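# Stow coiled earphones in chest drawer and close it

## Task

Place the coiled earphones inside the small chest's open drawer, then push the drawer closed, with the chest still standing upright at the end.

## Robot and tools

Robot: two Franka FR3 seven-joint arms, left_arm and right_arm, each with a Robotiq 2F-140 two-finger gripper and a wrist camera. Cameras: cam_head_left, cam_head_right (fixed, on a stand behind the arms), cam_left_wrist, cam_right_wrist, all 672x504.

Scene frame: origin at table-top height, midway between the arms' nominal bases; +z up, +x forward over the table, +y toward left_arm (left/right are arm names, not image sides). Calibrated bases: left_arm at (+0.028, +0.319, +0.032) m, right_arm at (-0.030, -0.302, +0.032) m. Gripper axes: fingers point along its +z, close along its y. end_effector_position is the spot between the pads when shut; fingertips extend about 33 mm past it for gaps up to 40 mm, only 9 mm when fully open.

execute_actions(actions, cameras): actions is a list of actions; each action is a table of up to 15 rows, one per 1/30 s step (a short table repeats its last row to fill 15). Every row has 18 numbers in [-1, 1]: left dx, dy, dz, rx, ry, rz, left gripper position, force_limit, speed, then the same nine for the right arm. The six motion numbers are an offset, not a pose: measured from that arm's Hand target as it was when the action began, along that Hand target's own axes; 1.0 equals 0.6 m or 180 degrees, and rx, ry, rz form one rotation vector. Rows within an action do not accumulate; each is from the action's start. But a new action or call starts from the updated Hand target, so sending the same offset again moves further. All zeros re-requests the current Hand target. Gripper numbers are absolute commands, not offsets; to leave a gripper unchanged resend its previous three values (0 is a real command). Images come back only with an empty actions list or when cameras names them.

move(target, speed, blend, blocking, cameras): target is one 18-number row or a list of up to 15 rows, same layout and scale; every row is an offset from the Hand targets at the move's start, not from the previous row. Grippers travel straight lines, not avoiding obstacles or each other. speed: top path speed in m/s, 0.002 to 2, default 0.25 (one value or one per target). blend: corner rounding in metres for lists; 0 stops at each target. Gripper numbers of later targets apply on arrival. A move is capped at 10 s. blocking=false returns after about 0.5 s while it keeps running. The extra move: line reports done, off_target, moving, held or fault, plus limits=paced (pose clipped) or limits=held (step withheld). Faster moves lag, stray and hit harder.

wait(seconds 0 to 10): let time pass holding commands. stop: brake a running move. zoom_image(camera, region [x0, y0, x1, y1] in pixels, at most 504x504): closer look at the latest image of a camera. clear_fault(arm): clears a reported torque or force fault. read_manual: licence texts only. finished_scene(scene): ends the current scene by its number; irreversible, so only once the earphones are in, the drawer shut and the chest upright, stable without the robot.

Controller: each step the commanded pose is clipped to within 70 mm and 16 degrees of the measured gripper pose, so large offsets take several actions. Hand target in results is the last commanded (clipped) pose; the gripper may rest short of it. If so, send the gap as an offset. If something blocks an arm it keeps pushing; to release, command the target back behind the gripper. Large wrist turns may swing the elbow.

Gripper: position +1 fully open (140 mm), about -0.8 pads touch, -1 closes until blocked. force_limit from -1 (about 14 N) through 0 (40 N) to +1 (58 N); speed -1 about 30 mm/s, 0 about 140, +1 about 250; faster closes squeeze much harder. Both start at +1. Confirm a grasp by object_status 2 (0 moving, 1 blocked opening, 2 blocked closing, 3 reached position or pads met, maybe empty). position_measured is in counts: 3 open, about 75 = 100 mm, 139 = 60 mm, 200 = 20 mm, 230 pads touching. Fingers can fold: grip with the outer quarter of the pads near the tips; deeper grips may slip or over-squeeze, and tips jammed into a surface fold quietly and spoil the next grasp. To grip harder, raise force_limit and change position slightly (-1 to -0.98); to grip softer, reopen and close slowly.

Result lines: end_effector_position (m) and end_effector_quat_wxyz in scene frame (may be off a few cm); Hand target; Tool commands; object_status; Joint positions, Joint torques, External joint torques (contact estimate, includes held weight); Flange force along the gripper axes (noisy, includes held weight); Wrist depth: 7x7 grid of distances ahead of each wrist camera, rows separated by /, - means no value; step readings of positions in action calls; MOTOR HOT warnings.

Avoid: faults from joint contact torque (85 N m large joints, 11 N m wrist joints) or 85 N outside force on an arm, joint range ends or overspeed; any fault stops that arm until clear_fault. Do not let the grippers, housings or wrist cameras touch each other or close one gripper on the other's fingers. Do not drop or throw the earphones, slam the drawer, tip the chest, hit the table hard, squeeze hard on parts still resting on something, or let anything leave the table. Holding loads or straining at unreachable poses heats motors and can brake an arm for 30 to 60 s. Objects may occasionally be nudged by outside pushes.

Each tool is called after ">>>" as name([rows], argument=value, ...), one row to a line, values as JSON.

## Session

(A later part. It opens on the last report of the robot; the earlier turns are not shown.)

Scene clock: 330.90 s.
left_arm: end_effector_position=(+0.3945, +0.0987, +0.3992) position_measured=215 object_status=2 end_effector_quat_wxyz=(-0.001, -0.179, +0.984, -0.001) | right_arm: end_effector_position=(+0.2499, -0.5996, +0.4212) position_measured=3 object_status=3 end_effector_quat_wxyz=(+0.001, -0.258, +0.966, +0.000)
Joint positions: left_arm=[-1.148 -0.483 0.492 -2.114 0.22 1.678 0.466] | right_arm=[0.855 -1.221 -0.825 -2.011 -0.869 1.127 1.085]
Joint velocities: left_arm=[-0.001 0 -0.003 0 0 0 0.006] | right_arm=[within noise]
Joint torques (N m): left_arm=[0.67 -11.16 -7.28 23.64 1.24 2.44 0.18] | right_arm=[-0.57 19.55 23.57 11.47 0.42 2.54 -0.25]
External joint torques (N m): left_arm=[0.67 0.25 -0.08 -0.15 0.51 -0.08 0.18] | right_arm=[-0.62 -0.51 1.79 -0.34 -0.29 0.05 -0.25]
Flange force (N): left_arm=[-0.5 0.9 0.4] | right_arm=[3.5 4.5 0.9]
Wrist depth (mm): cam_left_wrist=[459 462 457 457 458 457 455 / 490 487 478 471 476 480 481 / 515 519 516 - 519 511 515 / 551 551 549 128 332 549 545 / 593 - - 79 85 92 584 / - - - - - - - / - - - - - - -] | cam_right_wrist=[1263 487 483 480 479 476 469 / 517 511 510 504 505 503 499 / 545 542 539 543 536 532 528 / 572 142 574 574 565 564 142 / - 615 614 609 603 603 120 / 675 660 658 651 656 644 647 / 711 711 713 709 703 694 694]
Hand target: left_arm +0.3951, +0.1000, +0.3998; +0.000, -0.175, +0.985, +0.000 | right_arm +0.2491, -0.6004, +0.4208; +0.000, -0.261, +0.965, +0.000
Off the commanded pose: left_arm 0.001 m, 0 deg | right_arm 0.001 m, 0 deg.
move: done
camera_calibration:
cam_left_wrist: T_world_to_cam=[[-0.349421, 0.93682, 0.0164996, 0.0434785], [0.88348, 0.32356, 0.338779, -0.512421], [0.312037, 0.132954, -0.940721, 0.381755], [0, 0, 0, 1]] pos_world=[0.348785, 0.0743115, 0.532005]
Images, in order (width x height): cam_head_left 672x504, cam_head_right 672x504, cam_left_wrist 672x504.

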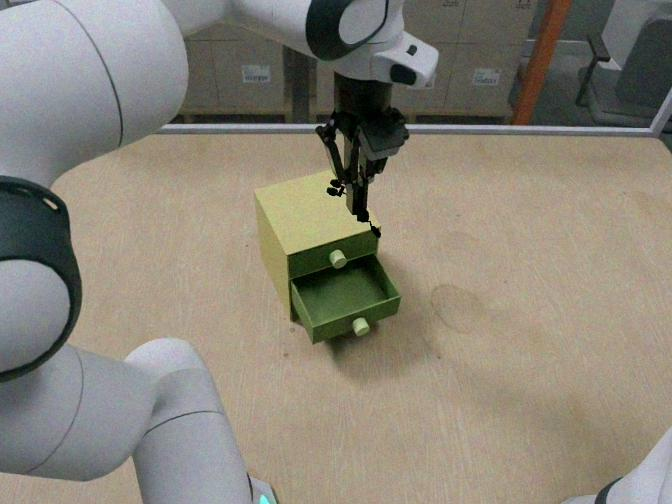

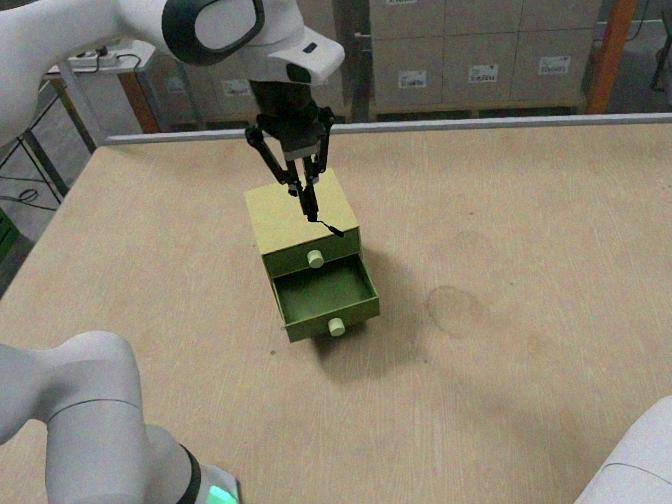

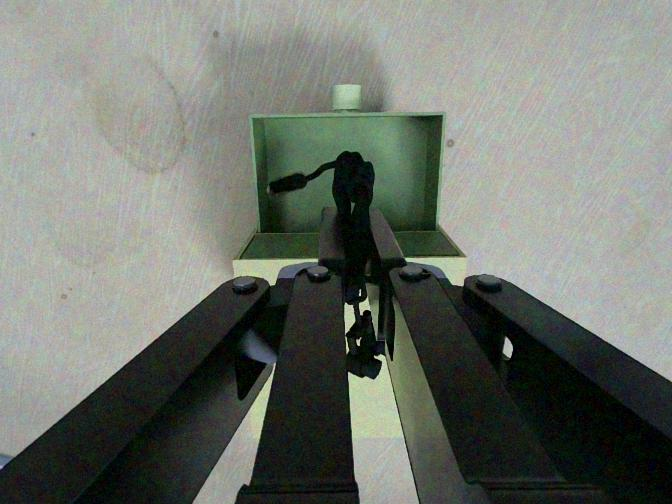

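>>> move([
  [0.02,0.0733,0.1,0,0,0,-0.98,-0.5,-1,0,0,0,0,0,0,1,1,1],
  [0.02,0.0733,0.36,0,0,0,-0.98,-0.5,-1,0,0,0,0,0,0,1,1,1],
], speed=0.12, blend=[0.02,0], cameras=["cam_left_wrist","cam_head_left","cam_head_right"])

>>> zoom_image(camera="cam_head_right", region=[230, 180, 410, 350])

>>> zoom_image(camera="cam_head_left", region=[240, 180, 420, 350])

Scene clock: 352.27 s.
left_arm: end_effector_position=(+0.3677, +0.1372, +0.1844) position_measured=215 object_status=2 end_effector_quat_wxyz=(-0.001, -0.176, +0.984, +0.000) | right_arm: end_effector_position=(+0.2499, -0.5996, +0.4212) position_measured=3 object_status=3 end_effector_quat_wxyz=(+0.001, -0.258, +0.966, +0.000)
Joint positions: left_arm=[-1.084 -0.485 0.615 -2.664 0.345 2.226 0.46] | right_arm=[0.855 -1.221 -0.825 -2.011 -0.869 1.127 1.085]
Joint velocities: left_arm=[0 0 0.001 0 -0.001 0.004 0] | right_arm=[within noise]
Joint torques (N m): left_arm=[1.27 -9.43 -7.3 21.48 0.74 2.77 -0.09] | right_arm=[-0.57 19.58 23.54 11.52 0.41 2.55 -0.26]
External joint torques (N m): left_arm=[1.33 0.59 -0.34 -0.47 0.16 0.27 -0.09] | right_arm=[-0.51 -0.4 1.67 -0.41 -0.3 0.05 -0.26]
Flange force (N): left_arm=[0.7 1.9 1.9] | right_arm=[3.1 4.1 0.9]
Wrist depth (mm): cam_left_wrist=[268 268 266 266 268 266 266 / 285 283 277 283 283 282 282 / 192 227 226 167 226 300 299 / 192 237 243 118 201 322 322 / 348 214 - 79 85 91 339 / - - - - - - - / - - - - - - -] | cam_right_wrist=[1263 488 484 479 477 477 471 / 516 512 509 506 506 501 499 / 543 545 540 537 539 532 531 / 568 142 574 574 567 564 142 / - 617 614 609 607 601 120 / 673 662 654 652 645 647 656 / 713 709 707 703 707 701 694]
Hand target: left_arm +0.3685, +0.1371, +0.1838; +0.000, -0.175, +0.985, +0.000 | right_arm +0.2491, -0.6004, +0.4208; +0.000, -0.261, +0.965, +0.000
Off the commanded pose: left_arm 0.001 m, 0 deg | right_arm 0.001 m, 0 deg.
move: done
camera_calibration:
cam_left_wrist: T_world_to_cam=[[-0.343633, 0.938917, 0.0187648, -0.00115967], [0.88586, 0.317453, 0.338344, -0.428232], [0.31172, 0.132889, -0.940835, 0.183027], [0, 0, 0, 1]] pos_world=[0.321902, 0.11271, 0.31711]
Images, in order (width x height): cam_head_left 672x504, cam_head_right 672x504, cam_left_wrist 672x504.

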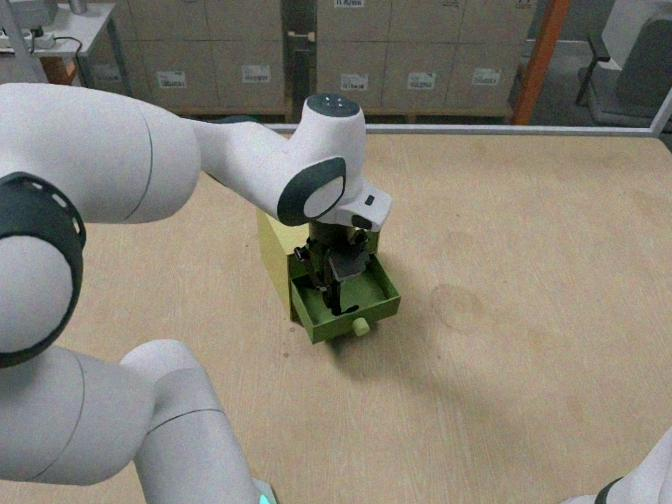

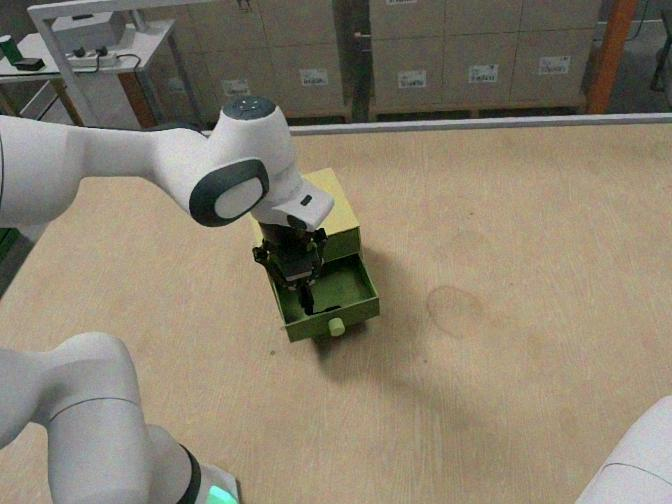

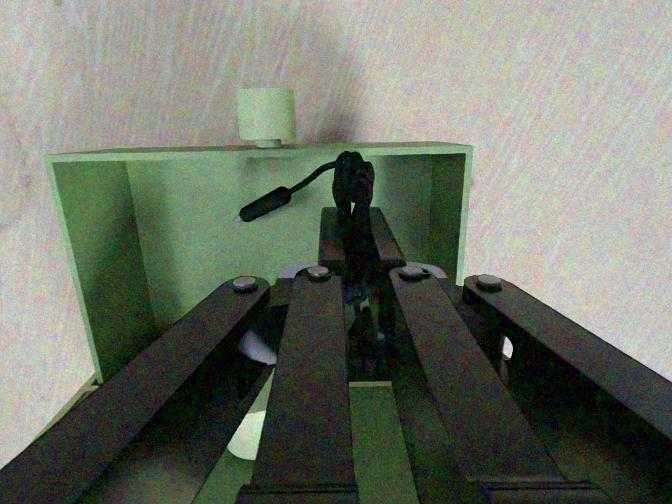

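Scaled by 2.800 from the camera's 672x504 image, which has a finer 960x720 frame.

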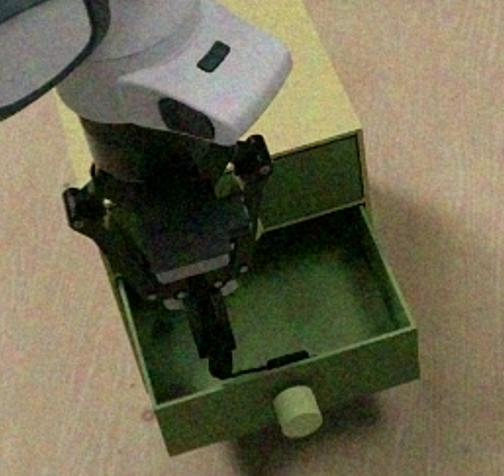

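Scaled by 2.800 from the camera's 672x504 image, which has a finer 960x720 frame.

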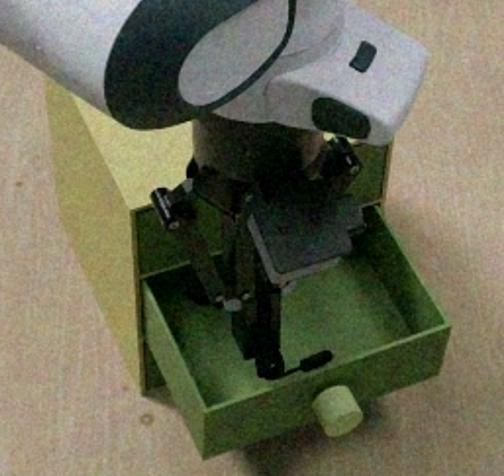

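>>> move(target=[0,-0.025,0.0733,0,0,0,-0.98,-0.5,-1,0,0,0,0,0,0,1,1,1], speed=0.08, cameras=["cam_left_wrist","cam_head_right"])

>>> zoom_image(camera="cam_head_right", region=[230, 180, 410, 350])

Scene clock: 368.73 s.
left_arm: end_effector_position=(+0.3729, +0.1238, +0.1400) position_measured=215 object_status=2 end_effector_quat_wxyz=(+0.000, -0.177, +0.984, +0.001) | right_arm: end_effector_position=(+0.2499, -0.5996, +0.4212) position_measured=3 object_status=3 end_effector_quat_wxyz=(+0.001, -0.258, +0.966, +0.000)
Joint positions: left_arm=[-1.147 -0.345 0.677 -2.684 0.316 2.383 0.465] | right_arm=[0.855 -1.221 -0.825 -2.011 -0.869 1.127 1.085]
Joint velocities: left_arm=[-0.001 0.001 0.001 0 0 0.004 0.002] | right_arm=[within noise]
Joint torques (N m): left_arm=[0.49 -11.8 -5.12 20.35 0.18 2.72 0.21] | right_arm=[-0.57 19.54 23.56 11.53 0.42 2.54 -0.23]
External joint torques (N m): left_arm=[0.44 0.59 0.19 -0.34 -0.32 0.23 0.21] | right_arm=[-0.49 -0.41 1.74 -0.39 -0.29 0.04 -0.23]
Flange force (N): left_arm=[-1.6 -0.9 3.0] | right_arm=[3.1 4.3 0.8]
Wrist depth (mm): cam_left_wrist=[229 228 229 227 228 228 228 / 242 241 239 241 239 239 241 / 176 188 187 163 184 157 257 / 165 195 194 138 192 160 275 / 156 193 - 91 85 92 290 / - - - - - - - / - - - - - - -] | cam_right_wrist=[1257 483 482 483 477 476 470 / 517 512 512 505 505 502 504 / 546 541 540 540 536 536 531 / 569 142 574 571 565 568 142 / - 612 614 609 607 609 120 / 673 665 658 652 649 651 652 / 715 713 713 705 701 698 698]
Hand target: left_arm +0.3736, +0.1230, +0.1399; +0.000, -0.175, +0.985, +0.000 | right_arm +0.2491, -0.6004, +0.4208; +0.000, -0.261, +0.965, +0.000
Off the commanded pose: left_arm 0.001 m, 0 deg | right_arm 0.001 m, 0 deg.
move: done
camera_calibration:
cam_left_wrist: T_world_to_cam=[[-0.346092, 0.93797, 0.0208185, 0.0148439], [0.884611, 0.318851, 0.34029, -0.413662], [0.312544, 0.136188, -0.94009, 0.140691], [0, 0, 0, 1]] pos_world=[0.327095, 0.0988129, 0.272718]
Images, in order (width x height): cam_head_right 672x504, cam_left_wrist 672x504.

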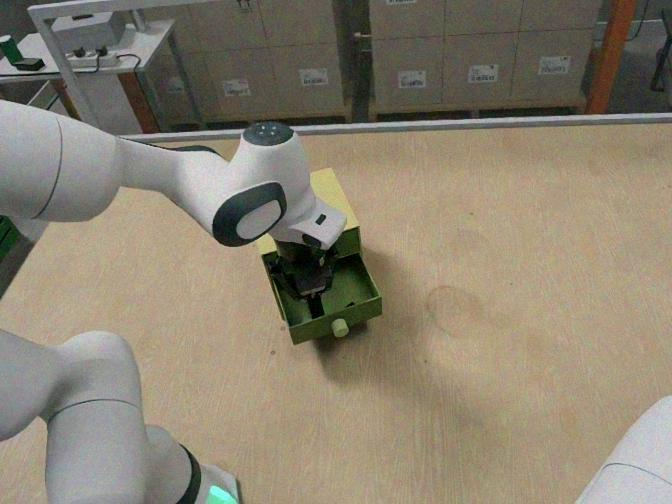

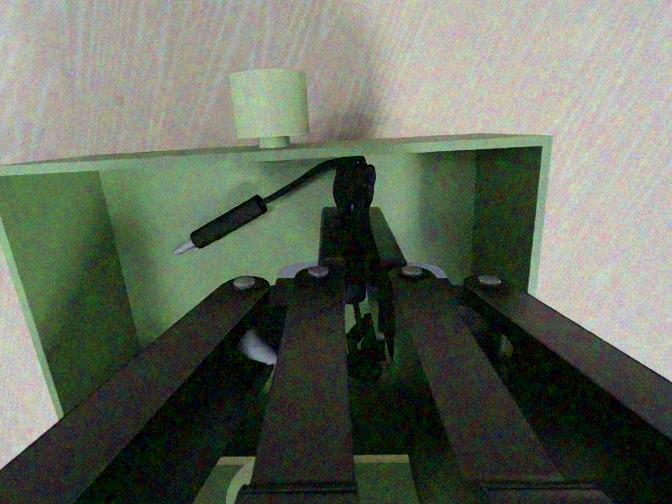

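Scaled by 2.800 from the camera's 672x504 image, which has a finer 960x720 frame.

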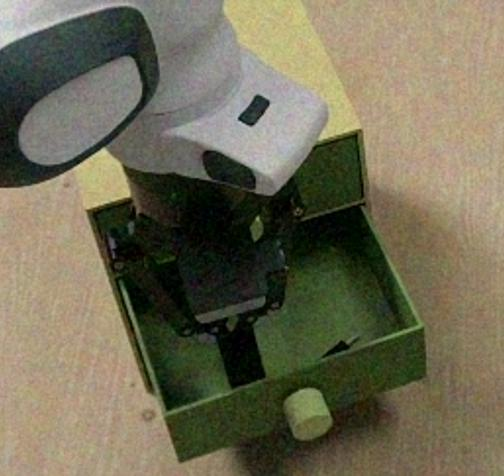

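>>> move(target=[0.005,0.013,0.0,0,0,0,-0.98,-0.5,-1,0,0,0,0,0,0,1,1,1], speed=0.05, cameras=["cam_left_wrist","cam_head_right","cam_head_left"])

>>> zoom_image(camera="cam_head_right", region=[230, 180, 410, 350])

>>> zoom_image(camera="cam_head_left", region=[240, 180, 420, 350])

>>> zoom_image(camera="cam_left_wrist", region=[150, 120, 560, 504])

Scene clock: 396.50 s.
left_arm: end_effector_position=(+0.3691, +0.1289, +0.1399) position_measured=215 object_status=2 end_effector_quat_wxyz=(+0.000, -0.176, +0.984, -0.001) | right_arm: end_effector_position=(+0.2499, -0.5996, +0.4212) position_measured=3 object_status=3 end_effector_quat_wxyz=(+0.001, -0.258, +0.966, +0.000)
Joint positions: left_arm=[-1.132 -0.369 0.674 -2.704 0.331 2.383 0.465] | right_arm=[0.855 -1.221 -0.825 -2.011 -0.869 1.127 1.085]
Joint velocities: left_arm=[0.001 0 -0.002 -0.004 0.002 0.001 0.002] | right_arm=[within noise]
Joint torques (N m): left_arm=[1.56 -12.21 -6.35 19.63 0.97 2.43 -0.12] | right_arm=[-0.55 19.56 23.57 11.5 0.42 2.54 -0.26]
External joint torques (N m): left_arm=[1.61 -0.37 -0.69 -1.09 0.46 -0.09 -0.12] | right_arm=[-0.39 -0.29 1.86 -0.48 -0.27 0.06 -0.26]
Flange force (N): left_arm=[5.3 8.1 -2.5] | right_arm=[2.9 4.4 0.6]
Wrist depth (mm): cam_left_wrist=[229 229 227 228 228 227 228 / 244 243 139 242 241 242 241 / 176 188 183 164 185 155 255 / 173 197 194 138 192 271 273 / 165 203 - 91 85 91 288 / - - - - - - - / - - - - - - -] | cam_right_wrist=[1257 482 482 479 479 478 473 / 519 512 510 507 505 504 504 / 543 543 541 541 534 532 532 / 571 142 572 568 567 563 142 / - 615 609 609 601 604 120 / 673 660 658 654 651 651 654 / 715 713 711 701 698 698 696]
Hand target: left_arm +0.3681, +0.1293, +0.1399; +0.000, -0.175, +0.985, +0.000 | right_arm +0.2491, -0.6004, +0.4208; +0.000, -0.261, +0.965, +0.000
Off the commanded pose: left_arm 0.001 m, 0 deg | right_arm 0.001 m, 0 deg.
move: done
camera_calibration:
cam_left_wrist: T_world_to_cam=[[-0.344012, 0.938829, 0.0159699, 0.00849407], [0.885077, 0.318543, 0.339365, -0.411837], [0.313519, 0.13088, -0.940519, 0.141387], [0, 0, 0, 1]] pos_world=[0.323102, 0.104708, 0.272605]
Images, in order (width x height): cam_head_left 672x504, cam_head_right 672x504, cam_left_wrist 672x504.

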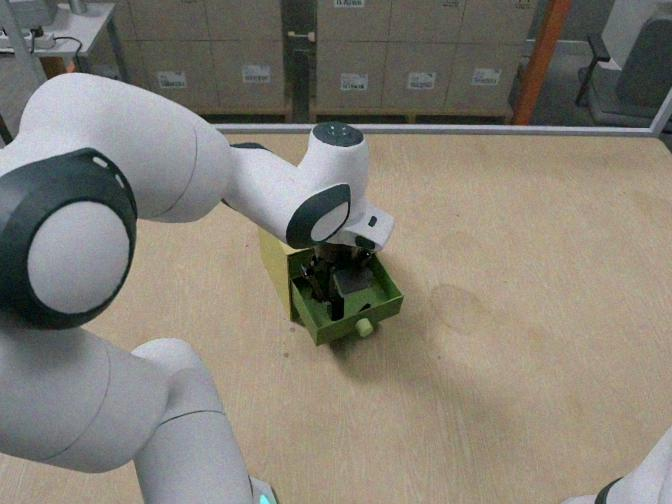

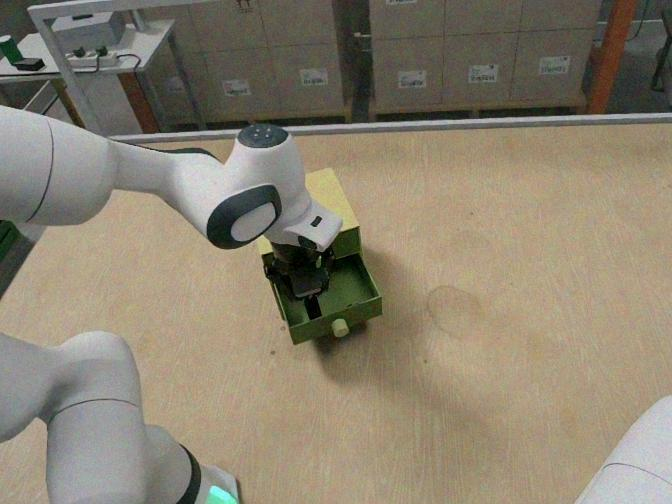

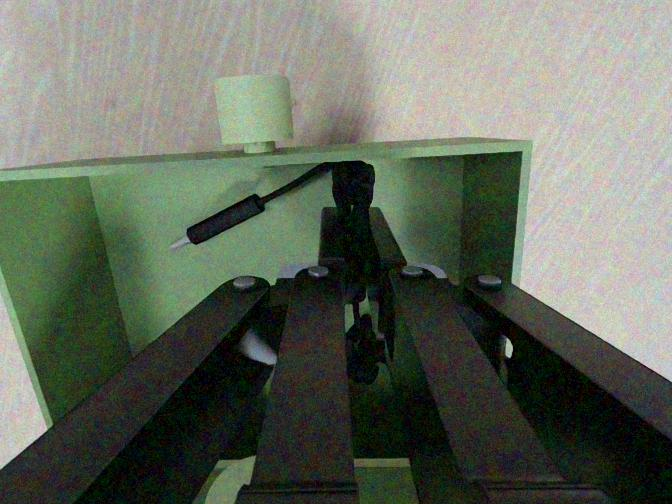

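Scaled by 2.800 from the camera's 672x504 image, which has a finer 960x720 frame.

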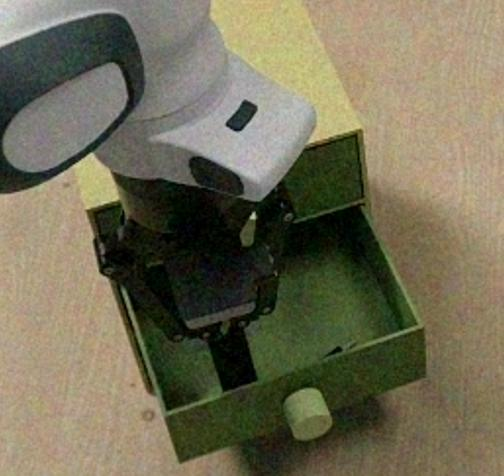

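Scaled by 2.800 from the camera's 672x504 image, which has a finer 960x720 frame.

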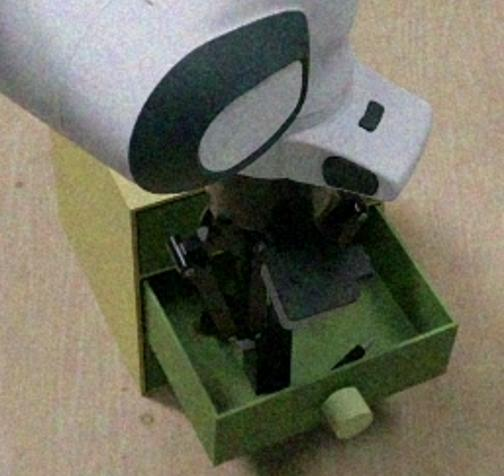

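Scaled by 1.229 from the camera's 672x504 image, which has a finer 960x720 frame.

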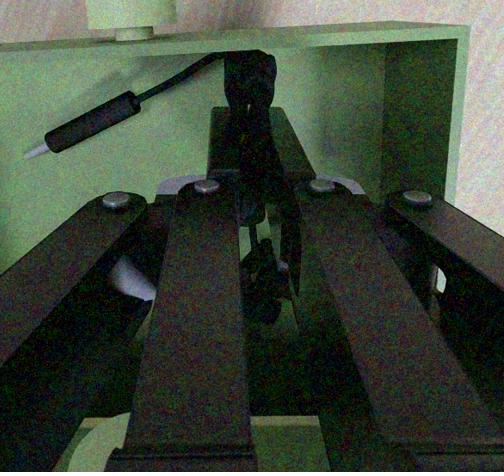

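>>> move([
  [-0.01,-0.006,0.0,0,0,0,-0.98,-0.5,-1,0,0,0,0,0,0,1,1,1],
  [-0.01,-0.006,0.02,0,0,0,-0.98,-0.5,-1,0,0,0,0,0,0,1,1,1],
], speed=0.05, cameras=["cam_left_wrist","cam_head_right"])

>>> execute_actions([
  [[0,0,0,0,0,0,-0.45,-0.5,-1,0,0,0,0,0,0,1,1,1]],
], cameras=["cam_left_wrist","cam_head_right","cam_head_left"])

>>> zoom_image(camera="cam_head_right", region=[230, 180, 410, 350])

>>> zoom_image(camera="cam_left_wrist", region=[150, 120, 560, 504])

Scene clock: 412.93 s.
left_arm: end_effector_position=(+0.3747, +0.1285, +0.1284) position_measured=215 object_status=2 end_effector_quat_wxyz=(+0.000, -0.177, +0.984, +0.001) | right_arm: end_effector_position=(+0.2499, -0.5996, +0.4212) position_measured=3 object_status=3 end_effector_quat_wxyz=(+0.001, -0.258, +0.966, +0.000)
Joint positions: left_arm=[-1.159 -0.321 0.708 -2.697 0.319 2.422 0.477] | right_arm=[0.855 -1.221 -0.825 -2.011 -0.869 1.127 1.085]
Joint velocities: left_arm=[-0.001 0 0.002 0.001 0.001 0.004 0.001] | right_arm=[within noise]
Joint torques (N m): left_arm=[0.8 -11.78 -5.14 19.86 0.17 2.72 0.1] | right_arm=[-0.56 19.56 23.57 11.52 0.41 2.53 -0.24]
External joint torques (N m): left_arm=[0.72 0.64 -0.07 -0.49 -0.31 0.22 0.1] | right_arm=[-0.53 -0.45 1.76 -0.34 -0.3 0.04 -0.24]
Flange force (N): left_arm=[-0.6 0.0 2.7] | right_arm=[3.2 4.2 0.7]
Wrist depth (mm): cam_left_wrist=[219 218 216 218 218 218 217 / 232 230 - 228 227 228 230 / 172 174 173 170 173 147 244 / 170 184 184 138 181 149 262 / 161 191 - 91 85 91 278 / - - - - - - - / - - - - - - -] | cam_right_wrist=[1257 485 483 479 477 475 471 / 515 513 511 509 505 502 502 / 543 542 539 536 534 532 530 / 571 142 575 574 568 563 142 / - 610 612 612 607 603 121 / 673 660 658 654 652 645 649 / 715 713 709 703 701 701 686]
Hand target: left_arm +0.3750, +0.1280, +0.1279; +0.000, -0.175, +0.985, +0.000 | right_arm +0.2491, -0.6004, +0.4208; +0.000, -0.261, +0.965, +0.000
Off the commanded pose: left_arm 0.001 m, 0 deg | right_arm 0.001 m, 0 deg.
move: done
camera_calibration:
cam_left_wrist: T_world_to_cam=[[-0.346584, 0.937802, 0.0201816, 0.0115187], [0.884275, 0.319473, 0.34058, -0.412743], [0.312949, 0.135886, -0.939999, 0.12838], [0, 0, 0, 1]] pos_world=[0.328794, 0.103613, 0.261017]
Images, in order (width x height): cam_head_right 672x504, cam_left_wrist 672x504.

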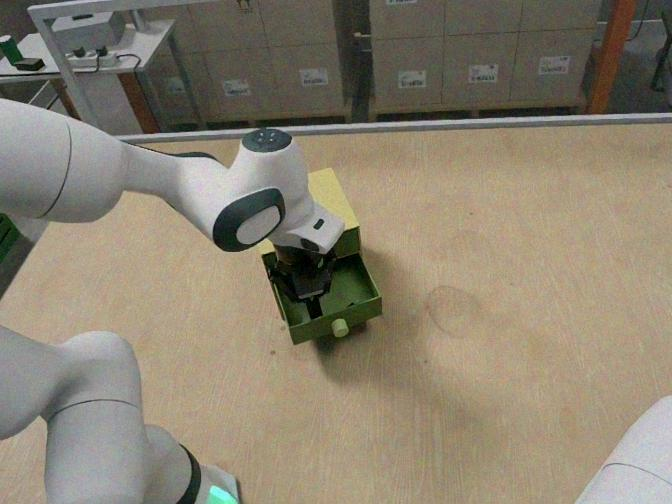

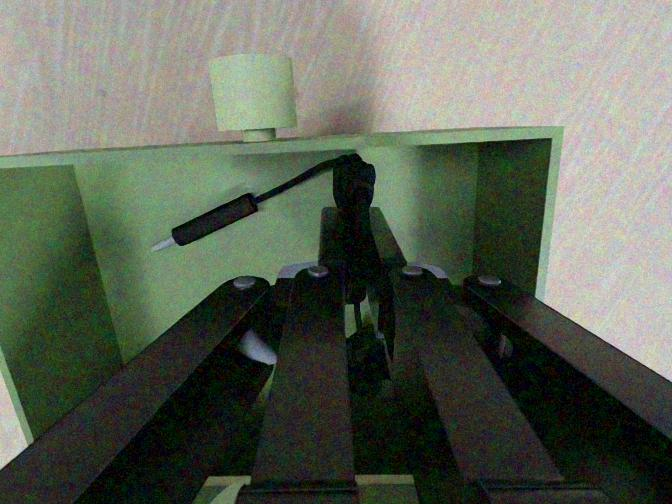

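Scene clock: 413.83 s.
left_arm: end_effector_position=(+0.3747, +0.1283, +0.1282) position_measured=186 object_status=0 end_effector_quat_wxyz=(+0.000, -0.177, +0.984, +0.001) | right_arm: end_effector_position=(+0.2499, -0.5996, +0.4212) position_measured=3 object_status=3 end_effector_quat_wxyz=(+0.001, -0.258, +0.966, +0.000)
Joint positions: left_arm=[-1.161 -0.321 0.711 -2.697 0.319 2.423 0.477] | right_arm=[0.855 -1.221 -0.825 -2.011 -0.869 1.127 1.085]
Joint torques (N m): left_arm=[0.68 -12.08 -5.04 19.91 0.48 2.72 0.15] | right_arm=[-0.58 19.58 23.57 11.51 0.42 2.55 -0.23]
External joint torques (N m): left_arm=[0.73 0.33 0.19 -0.49 -0.01 0.2 0.15] | right_arm=[-0.42 -0.3 1.78 -0.5 -0.27 0.05 -0.23]
Flange force (N): left_arm=[-0.3 1.6 1.8] | right_arm=[2.9 4.4 0.8]
Wrist depth (mm): cam_left_wrist=[219 218 216 217 218 217 217 / 231 232 - 228 228 228 231 / 171 174 174 170 173 137 245 / 169 184 181 163 153 152 261 / 160 91 91 195 - 79 273 / - 67 - 208 - - 70 / - - - 216 - - -] | cam_right_wrist=[1270 484 483 481 479 478 467 / 519 512 507 507 509 504 501 / 543 541 542 540 536 535 532 / 571 142 574 568 568 565 142 / - 614 614 609 603 607 121 / 673 660 658 656 652 642 654 / 722 720 709 703 696 696 701]
Hand target: left_arm +0.3750, +0.1280, +0.1279; +0.000, -0.175, +0.985, +0.000 | right_arm +0.2491, -0.6004, +0.4208; +0.000, -0.261, +0.965, +0.000
Off the commanded pose: left_arm 0.001 m, 0 deg | right_arm 0.001 m, 0 deg.
Step readings (end_effector_position of left_arm | right_arm):
0: (+0.3747, +0.1285, +0.1284) | (+0.2499, -0.5996, +0.4212)
1: (+0.3747, +0.1285, +0.1284) | (+0.2499, -0.5996, +0.4212)
2: (+0.3747, +0.1284, +0.1283) | (+0.2499, -0.5996, +0.4212)
4: (+0.3747, +0.1284, +0.1283) | (+0.2499, -0.5996, +0.4212)
8: (+0.3747, +0.1283, +0.1283) | (+0.2499, -0.5996, +0.4212)
15: (+0.3747, +0.1283, +0.1282) | (+0.2499, -0.5996, +0.4212)
camera_calibration:
cam_left_wrist: T_world_to_cam=[[-0.346483, 0.937854, 0.0194564, 0.0117657], [0.884355, 0.319661, 0.340196, -0.412622], [0.312835, 0.135078, -0.940153, 0.128459], [0, 0, 0, 1]] pos_world=[0.328794, 0.103512, 0.260915]
Images, in order (width x height): cam_head_left 672x504, cam_head_right 672x504, cam_left_wrist 672x504.

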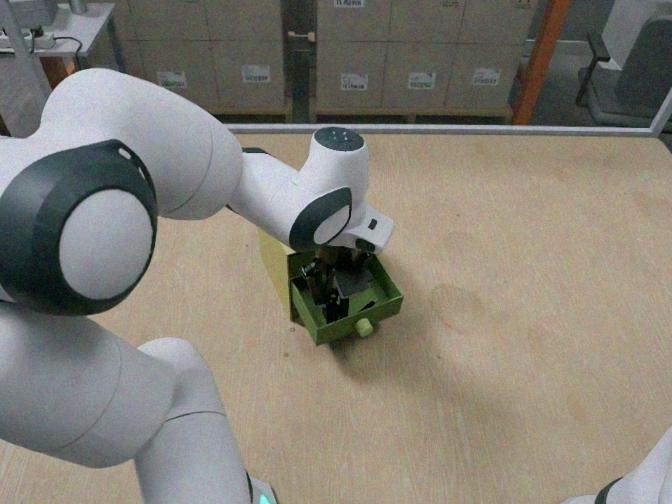

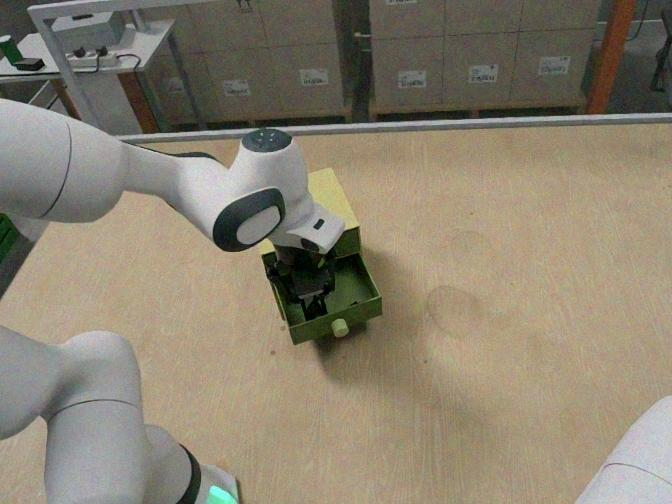

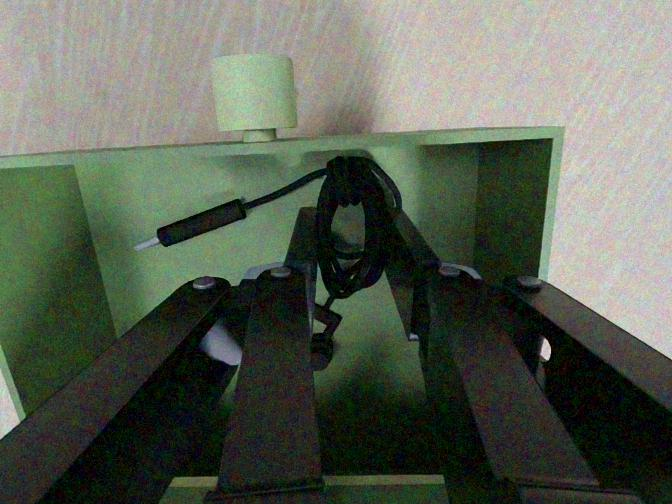

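Scaled by 2.800 from the camera's 672x504 image, which has a finer 960x720 frame.

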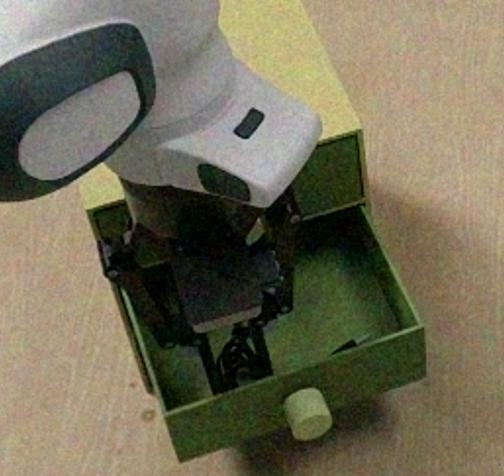

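Scaled by 1.229 from the camera's 672x504 image, which has a finer 960x720 frame.

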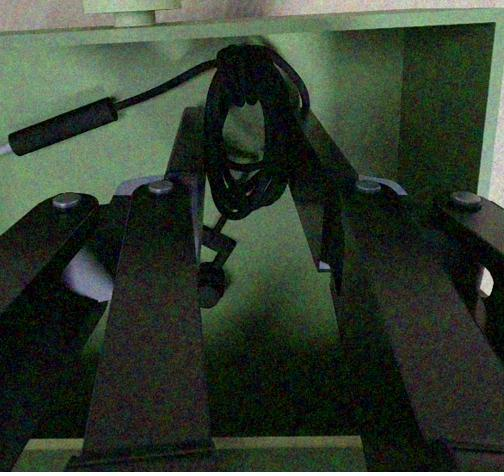

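>>> execute_actions([
  [[0,-0.006,0,0,0,0,-0.2,-0.5,-1,0,0,0,0,0,0,1,1,1]],
  [[0,0,0,0,0,0,-0.2,-0.5,-1,0,0,0,0,0,0,1,1,1]],
], cameras=["cam_left_wrist","cam_head_right"])

Scene clock: 420.90 s.
left_arm: end_effector_position=(+0.3751, +0.1253, +0.1276) position_measured=154 object_status=3 end_effector_quat_wxyz=(-0.001, -0.176, +0.984, +0.001) | right_arm: end_effector_position=(+0.2499, -0.5996, +0.4212) position_measured=3 object_status=3 end_effector_quat_wxyz=(+0.001, -0.258, +0.966, +0.000)
Joint positions: left_arm=[-1.174 -0.312 0.716 -2.691 0.313 2.424 0.477] | right_arm=[0.855 -1.221 -0.825 -2.011 -0.869 1.127 1.085]
Joint torques (N m): left_arm=[0.69 -12.01 -5.05 20.24 0.28 2.72 0.05] | right_arm=[-0.57 19.54 23.58 11.5 0.42 2.53 -0.25]
External joint torques (N m): left_arm=[0.64 0.44 -0.03 0.01 -0.2 0.23 0.05] | right_arm=[-0.51 -0.43 1.76 -0.4 -0.29 0.04 -0.25]
External joint torques at the end of the 1st action: left_arm=[0.33 0.59 0.34 -0.17 -0.39 0.22 0.13] | right_arm=[-0.55 -0.46 1.76 -0.33 -0.31 0.04 -0.23]
Flange force (N): left_arm=[-1.0 -0.5 1.7] | right_arm=[3.2 4.4 0.8]
Flange force at the end of the 1st action (N): left_arm=[-2.2 -1.7 3.3] | right_arm=[3.3 4.2 0.7]
Wrist depth (mm): cam_left_wrist=[218 217 215 217 218 217 217 / 230 230 - 227 228 228 231 / 175 173 173 167 171 143 245 / 166 181 170 181 151 135 262 / - 85 91 193 192 92 85 / - - - 207 207 - - / - - - 215 216 - -] | cam_right_wrist=[1263 482 483 482 480 477 470 / 517 513 510 506 502 504 503 / 545 540 541 537 534 531 531 / 575 142 575 569 567 569 142 / - 615 612 607 609 604 120 / 671 663 656 654 654 647 652 / 715 717 709 705 701 698 690]
Hand target: left_arm +0.3762, +0.1246, +0.1279; +0.000, -0.175, +0.985, +0.000 | right_arm +0.2491, -0.6004, +0.4208; +0.000, -0.261, +0.965, +0.000
Off the commanded pose: left_arm 0.001 m, 0 deg | right_arm 0.001 m, 0 deg.
Step readings (end_effector_position of left_arm | right_arm; steps 1 to 15: 1st action; 16 to 30: 2nd action):
0: (+0.3747, +0.1283, +0.1282) | (+0.2499, -0.5996, +0.4212)
1: (+0.3747, +0.1282, +0.1282) | (+0.2499, -0.5996, +0.4212)
2: (+0.3750, +0.1276, +0.1281) | (+0.2499, -0.5996, +0.4212)
4: (+0.3751, +0.1264, +0.1279) | (+0.2499, -0.5996, +0.4212)
8: (+0.3750, +0.1255, +0.1277) | (+0.2499, -0.5996, +0.4212)
15: (+0.3751, +0.1254, +0.1277) | (+0.2499, -0.5996, +0.4212)
16: (+0.3751, +0.1254, +0.1277) | (+0.2499, -0.5996, +0.4212)
17: (+0.3751, +0.1254, +0.1277) | (+0.2499, -0.5996, +0.4212)
19: (+0.3751, +0.1253, +0.1277) | (+0.2499, -0.5996, +0.4212)
23: (+0.3751, +0.1253, +0.1276) | (+0.2499, -0.5996, +0.4212)
30: (+0.3751, +0.1253, +0.1276) | (+0.2499, -0.5996, +0.4212)
camera_calibration:
cam_left_wrist: T_world_to_cam=[[-0.344488, 0.93856, 0.0208252, 0.0136821], [0.885417, 0.31745, 0.339504, -0.411853], [0.312033, 0.135394, -0.940374, 0.128434], [0, 0, 0, 1]] pos_world=[0.329299, 0.100512, 0.260317]
Images, in order (width x height): cam_head_right 672x504, cam_left_wrist 672x504.

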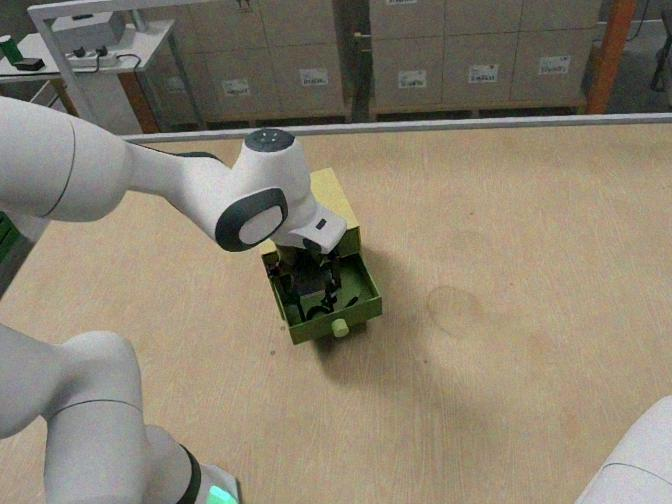

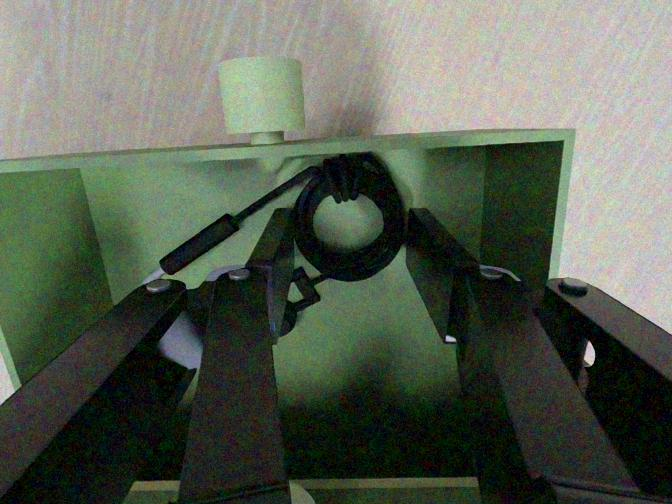

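>>> move([
  [0,-0.003,-0.005,0,0,0,-0.12,-0.5,-1,0,0,0,0,0,0,1,1,1],
  [0,-0.003,-0.08,0,0,0,-0.12,-0.5,-1,0,0,0,0,0,0,1,1,1],
], speed=0.06, cameras=["cam_left_wrist","cam_head_right","cam_head_left"])

>>> zoom_image(camera="cam_left_wrist", region=[150, 120, 560, 504])

Scene clock: 431.43 s.
left_arm: end_effector_position=(+0.3769, +0.1228, +0.1749) position_measured=144 object_status=3 end_effector_quat_wxyz=(+0.000, -0.173, +0.985, +0.000) | right_arm: end_effector_position=(+0.2499, -0.5996, +0.4212) position_measured=3 object_status=3 end_effector_quat_wxyz=(+0.001, -0.258, +0.966, +0.000)
Joint positions: left_arm=[-1.138 -0.418 0.651 -2.636 0.325 2.27 0.464] | right_arm=[0.855 -1.221 -0.825 -2.011 -0.869 1.127 1.085]
Joint velocities: left_arm=[0.001 -0.001 0 -0.001 0 -0.005 0] | right_arm=[within noise]
Joint torques (N m): left_arm=[1.83 -11.43 -7.13 21.44 0.59 2.37 -0.33] | right_arm=[-0.58 19.57 23.54 11.52 0.41 2.55 -0.27]
External joint torques (N m): left_arm=[1.85 0.02 -0.68 -0.44 0.02 -0.16 -0.33] | right_arm=[-0.74 -0.6 1.73 -0.21 -0.31 0.05 -0.27]
Flange force (N): left_arm=[3.3 4.7 -1.5] | right_arm=[3.8 4.2 0.8]
Wrist depth (mm): cam_left_wrist=[261 260 259 258 259 258 257 / 276 275 271 268 270 272 273 / 173 216 218 222 216 287 292 / 313 217 152 232 143 303 310 / - 85 85 243 247 92 85 / - - - 173 257 - - / - - - 140 145 - -] | cam_right_wrist=[1257 485 483 478 479 475 469 / 519 514 509 510 506 506 503 / 543 540 540 539 534 532 531 / 569 142 569 571 571 567 142 / - 614 612 609 607 603 121 / 669 654 660 652 651 652 656 / 711 711 713 705 703 696 694]
Hand target: left_arm +0.3769, +0.1229, +0.1759; +0.000, -0.175, +0.985, +0.000 | right_arm +0.2491, -0.6004, +0.4208; +0.000, -0.261, +0.965, +0.000
Off the commanded pose: left_arm 0.001 m, 0 deg | right_arm 0.001 m, 0 deg.
move: done
camera_calibration:
cam_left_wrist: T_world_to_cam=[[-0.337988, 0.940992, 0.0172351, 0.0136299], [0.887115, 0.312414, 0.339743, -0.42882], [0.314311, 0.130119, -0.94036, 0.172439], [0, 0, 0, 1]] pos_world=[0.33082, 0.0987061, 0.307609]
Images, in order (width x height): cam_head_left 672x504, cam_head_right 672x504, cam_left_wrist 672x504.

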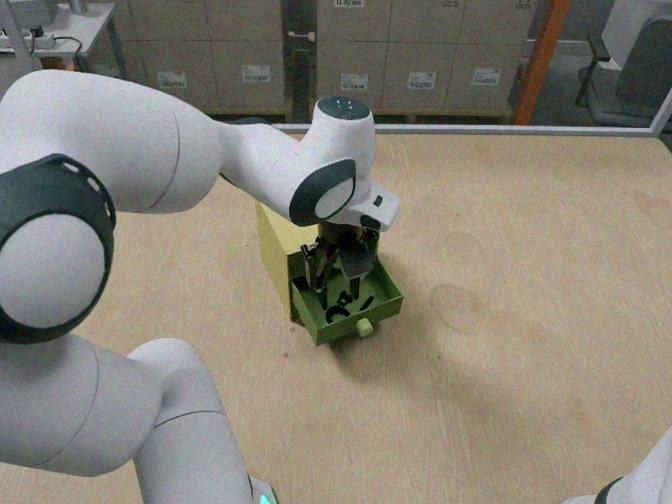

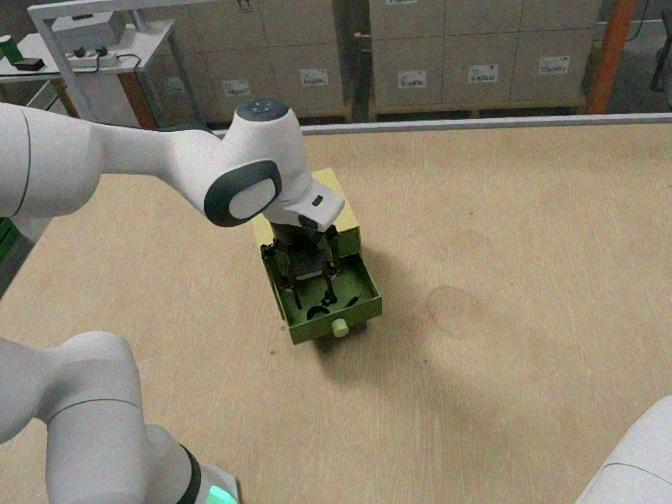

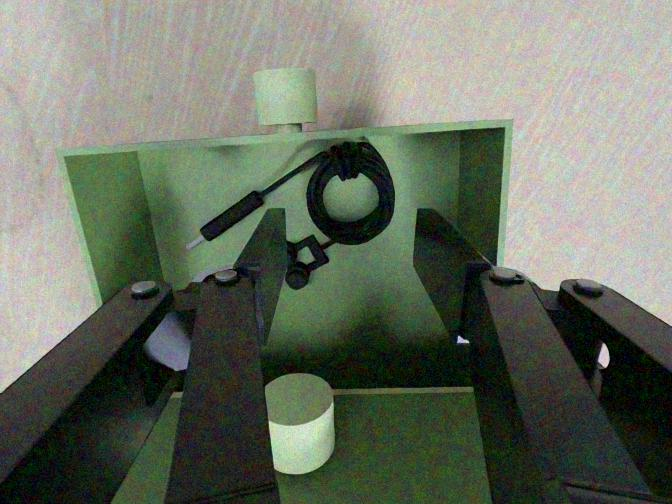

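Scaled by 1.229 from the camera's 672x504 image, which has a finer 960x720 frame.

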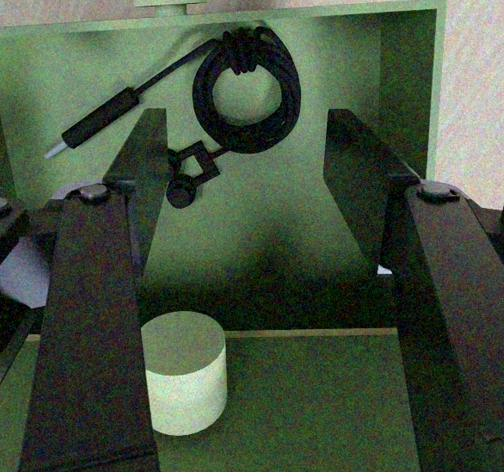

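>>> move([
  [0.033,-0.0133,-0.1,0,0,0,-0.12,-0.5,-1,0,0,0,0,0,0,1,1,1],
  [0.2107,-0.0355,-0.2067,0,-0.138,0,-1,-1,-0.5,0,0,0,0,0,0,1,1,1],
  [0.2107,-0.0355,0.0465,0,-0.138,0,-1,-1,-0.5,0,0,0,0,0,0,1,1,1],
], speed=[0.08,0.2,0.15], blend=[0.01,0,0], cameras=["all"])

>>> zoom_image(camera="cam_head_right", region=[230, 180, 410, 350])

>>> zoom_image(camera="cam_head_left", region=[240, 180, 420, 350])

Scene clock: 478.40 s.
left_arm: end_effector_position=(+0.2655, +0.0603, +0.1482) position_measured=232 object_status=3 end_effector_quat_wxyz=(+0.211, -0.169, +0.962, +0.039) | right_arm: end_effector_position=(+0.2499, -0.5996, +0.4212) position_measured=3 object_status=3 end_effector_quat_wxyz=(+0.001, -0.258, +0.966, +0.000)
Joint positions: left_arm=[-0.88 -0.489 -0.226 -2.906 0.5 2.415 -0.255] | right_arm=[0.855 -1.221 -0.825 -2.011 -0.869 1.127 1.085]
Joint velocities: left_arm=[0 0 0.001 0 0 0.001 -0.006] | right_arm=[within noise]
Joint torques (N m): left_arm=[1.75 -11.13 1.46 20.77 0.37 2.28 -0.33] | right_arm=[-0.62 19.53 23.57 11.48 0.41 2.53 -0.27]
External joint torques (N m): left_arm=[1.73 0.65 -0.33 -0.34 0.08 0.22 -0.32] | right_arm=[-0.6 -0.46 1.75 -0.38 -0.3 0.04 -0.27]
Flange force (N): left_arm=[-0.1 -3.8 7.3] | right_arm=[3.4 4.4 0.9]
Wrist depth (mm): cam_left_wrist=[212 212 212 211 211 211 211 / 240 241 240 240 240 240 239 / 279 277 278 277 277 277 275 / 330 329 317 118 316 327 328 / 405 388 - 79 85 370 401 / - - - - - - - / - - - - - 68 -] | cam_right_wrist=[1257 487 482 482 479 478 471 / 517 511 509 506 504 505 505 / 545 542 540 539 537 532 530 / 572 142 571 575 569 571 142 / - 618 610 610 607 606 120 / 675 665 658 654 649 647 652 / 720 711 705 698 703 698 692]
Hand target: left_arm +0.2656, +0.0593, +0.1480; +0.211, -0.171, +0.962, +0.038 | right_arm +0.2491, -0.6004, +0.4208; +0.000, -0.261, +0.965, +0.000
Off the commanded pose: left_arm 0.001 m, 0 deg | right_arm 0.001 m, 0 deg.
move: done
camera_calibration:
cam_left_wrist: T_world_to_cam=[[-0.346067, 0.937959, 0.021711, 0.0368235], [0.67202, 0.231666, 0.703363, -0.29334], [0.654696, 0.258001, -0.710499, 0.0583626], [0, 0, 0, 1]] pos_world=[0.171664, 0.0183603, 0.246991]
cam_right_wrist: T_world_to_cam=[[-0.496645, 0.867865, -0.0124119, 0.661508], [0.814337, 0.470866, 0.339325, -0.058421], [0.300333, 0.158416, -0.940587, 0.560723], [0, 0, 0, 1]] pos_world=[0.207706, -0.635419, 0.555443]

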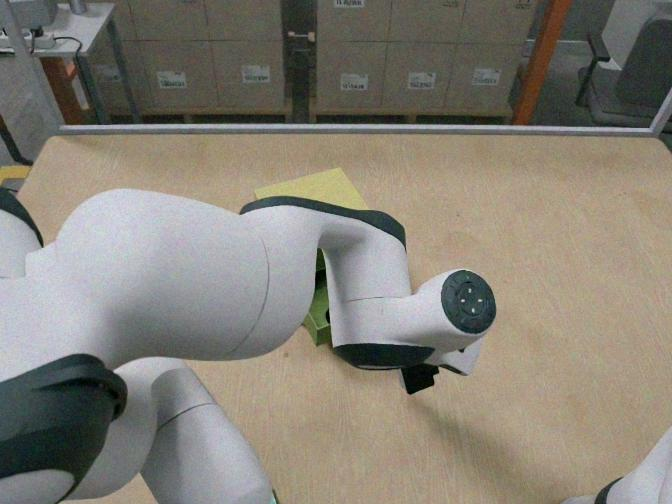

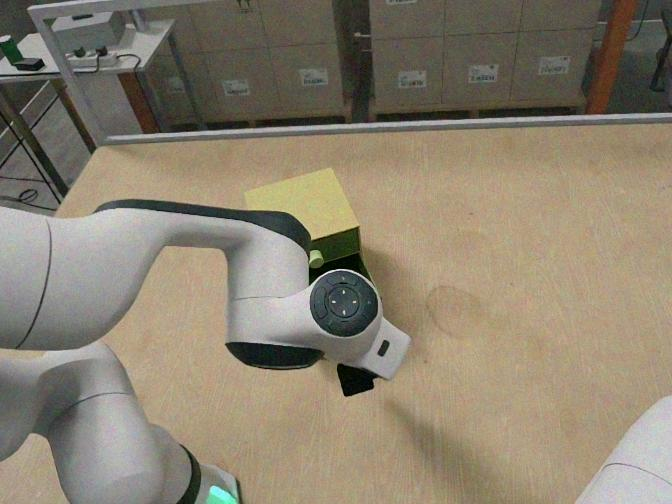

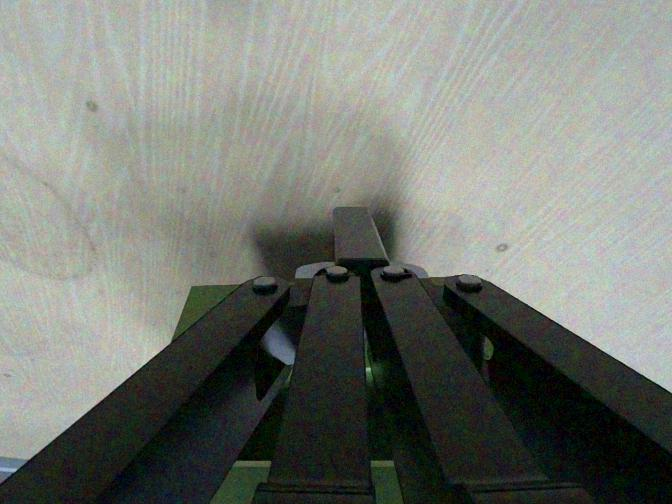

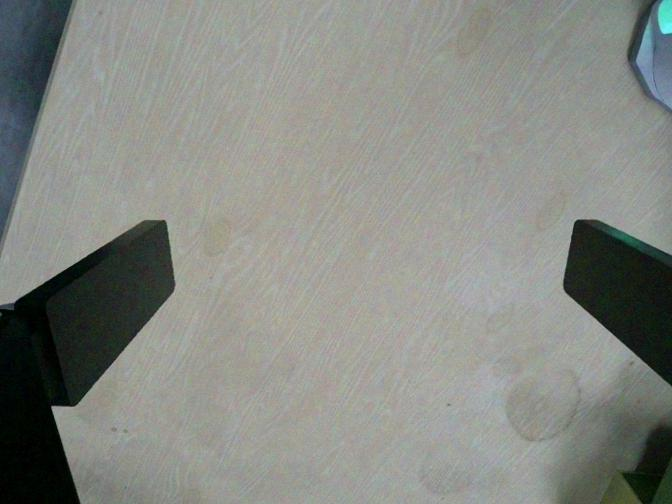

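Scaled by 2.800 from the camera's 672x504 image, which has a finer 960x720 frame.

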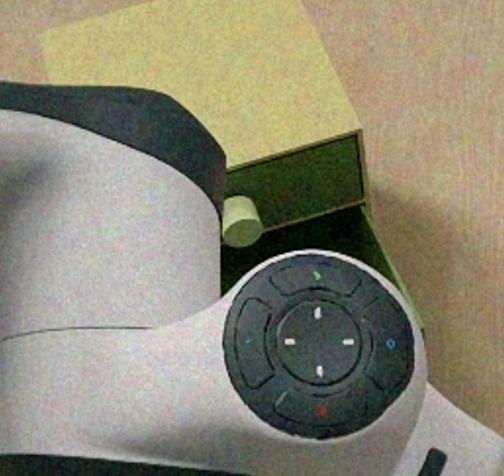

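Scaled by 2.800 from the camera's 672x504 image, which has a finer 960x720 frame.

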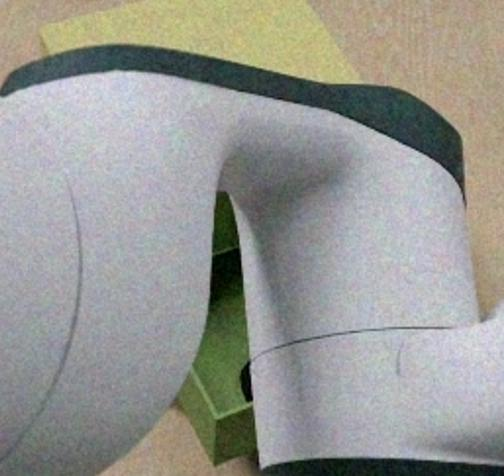

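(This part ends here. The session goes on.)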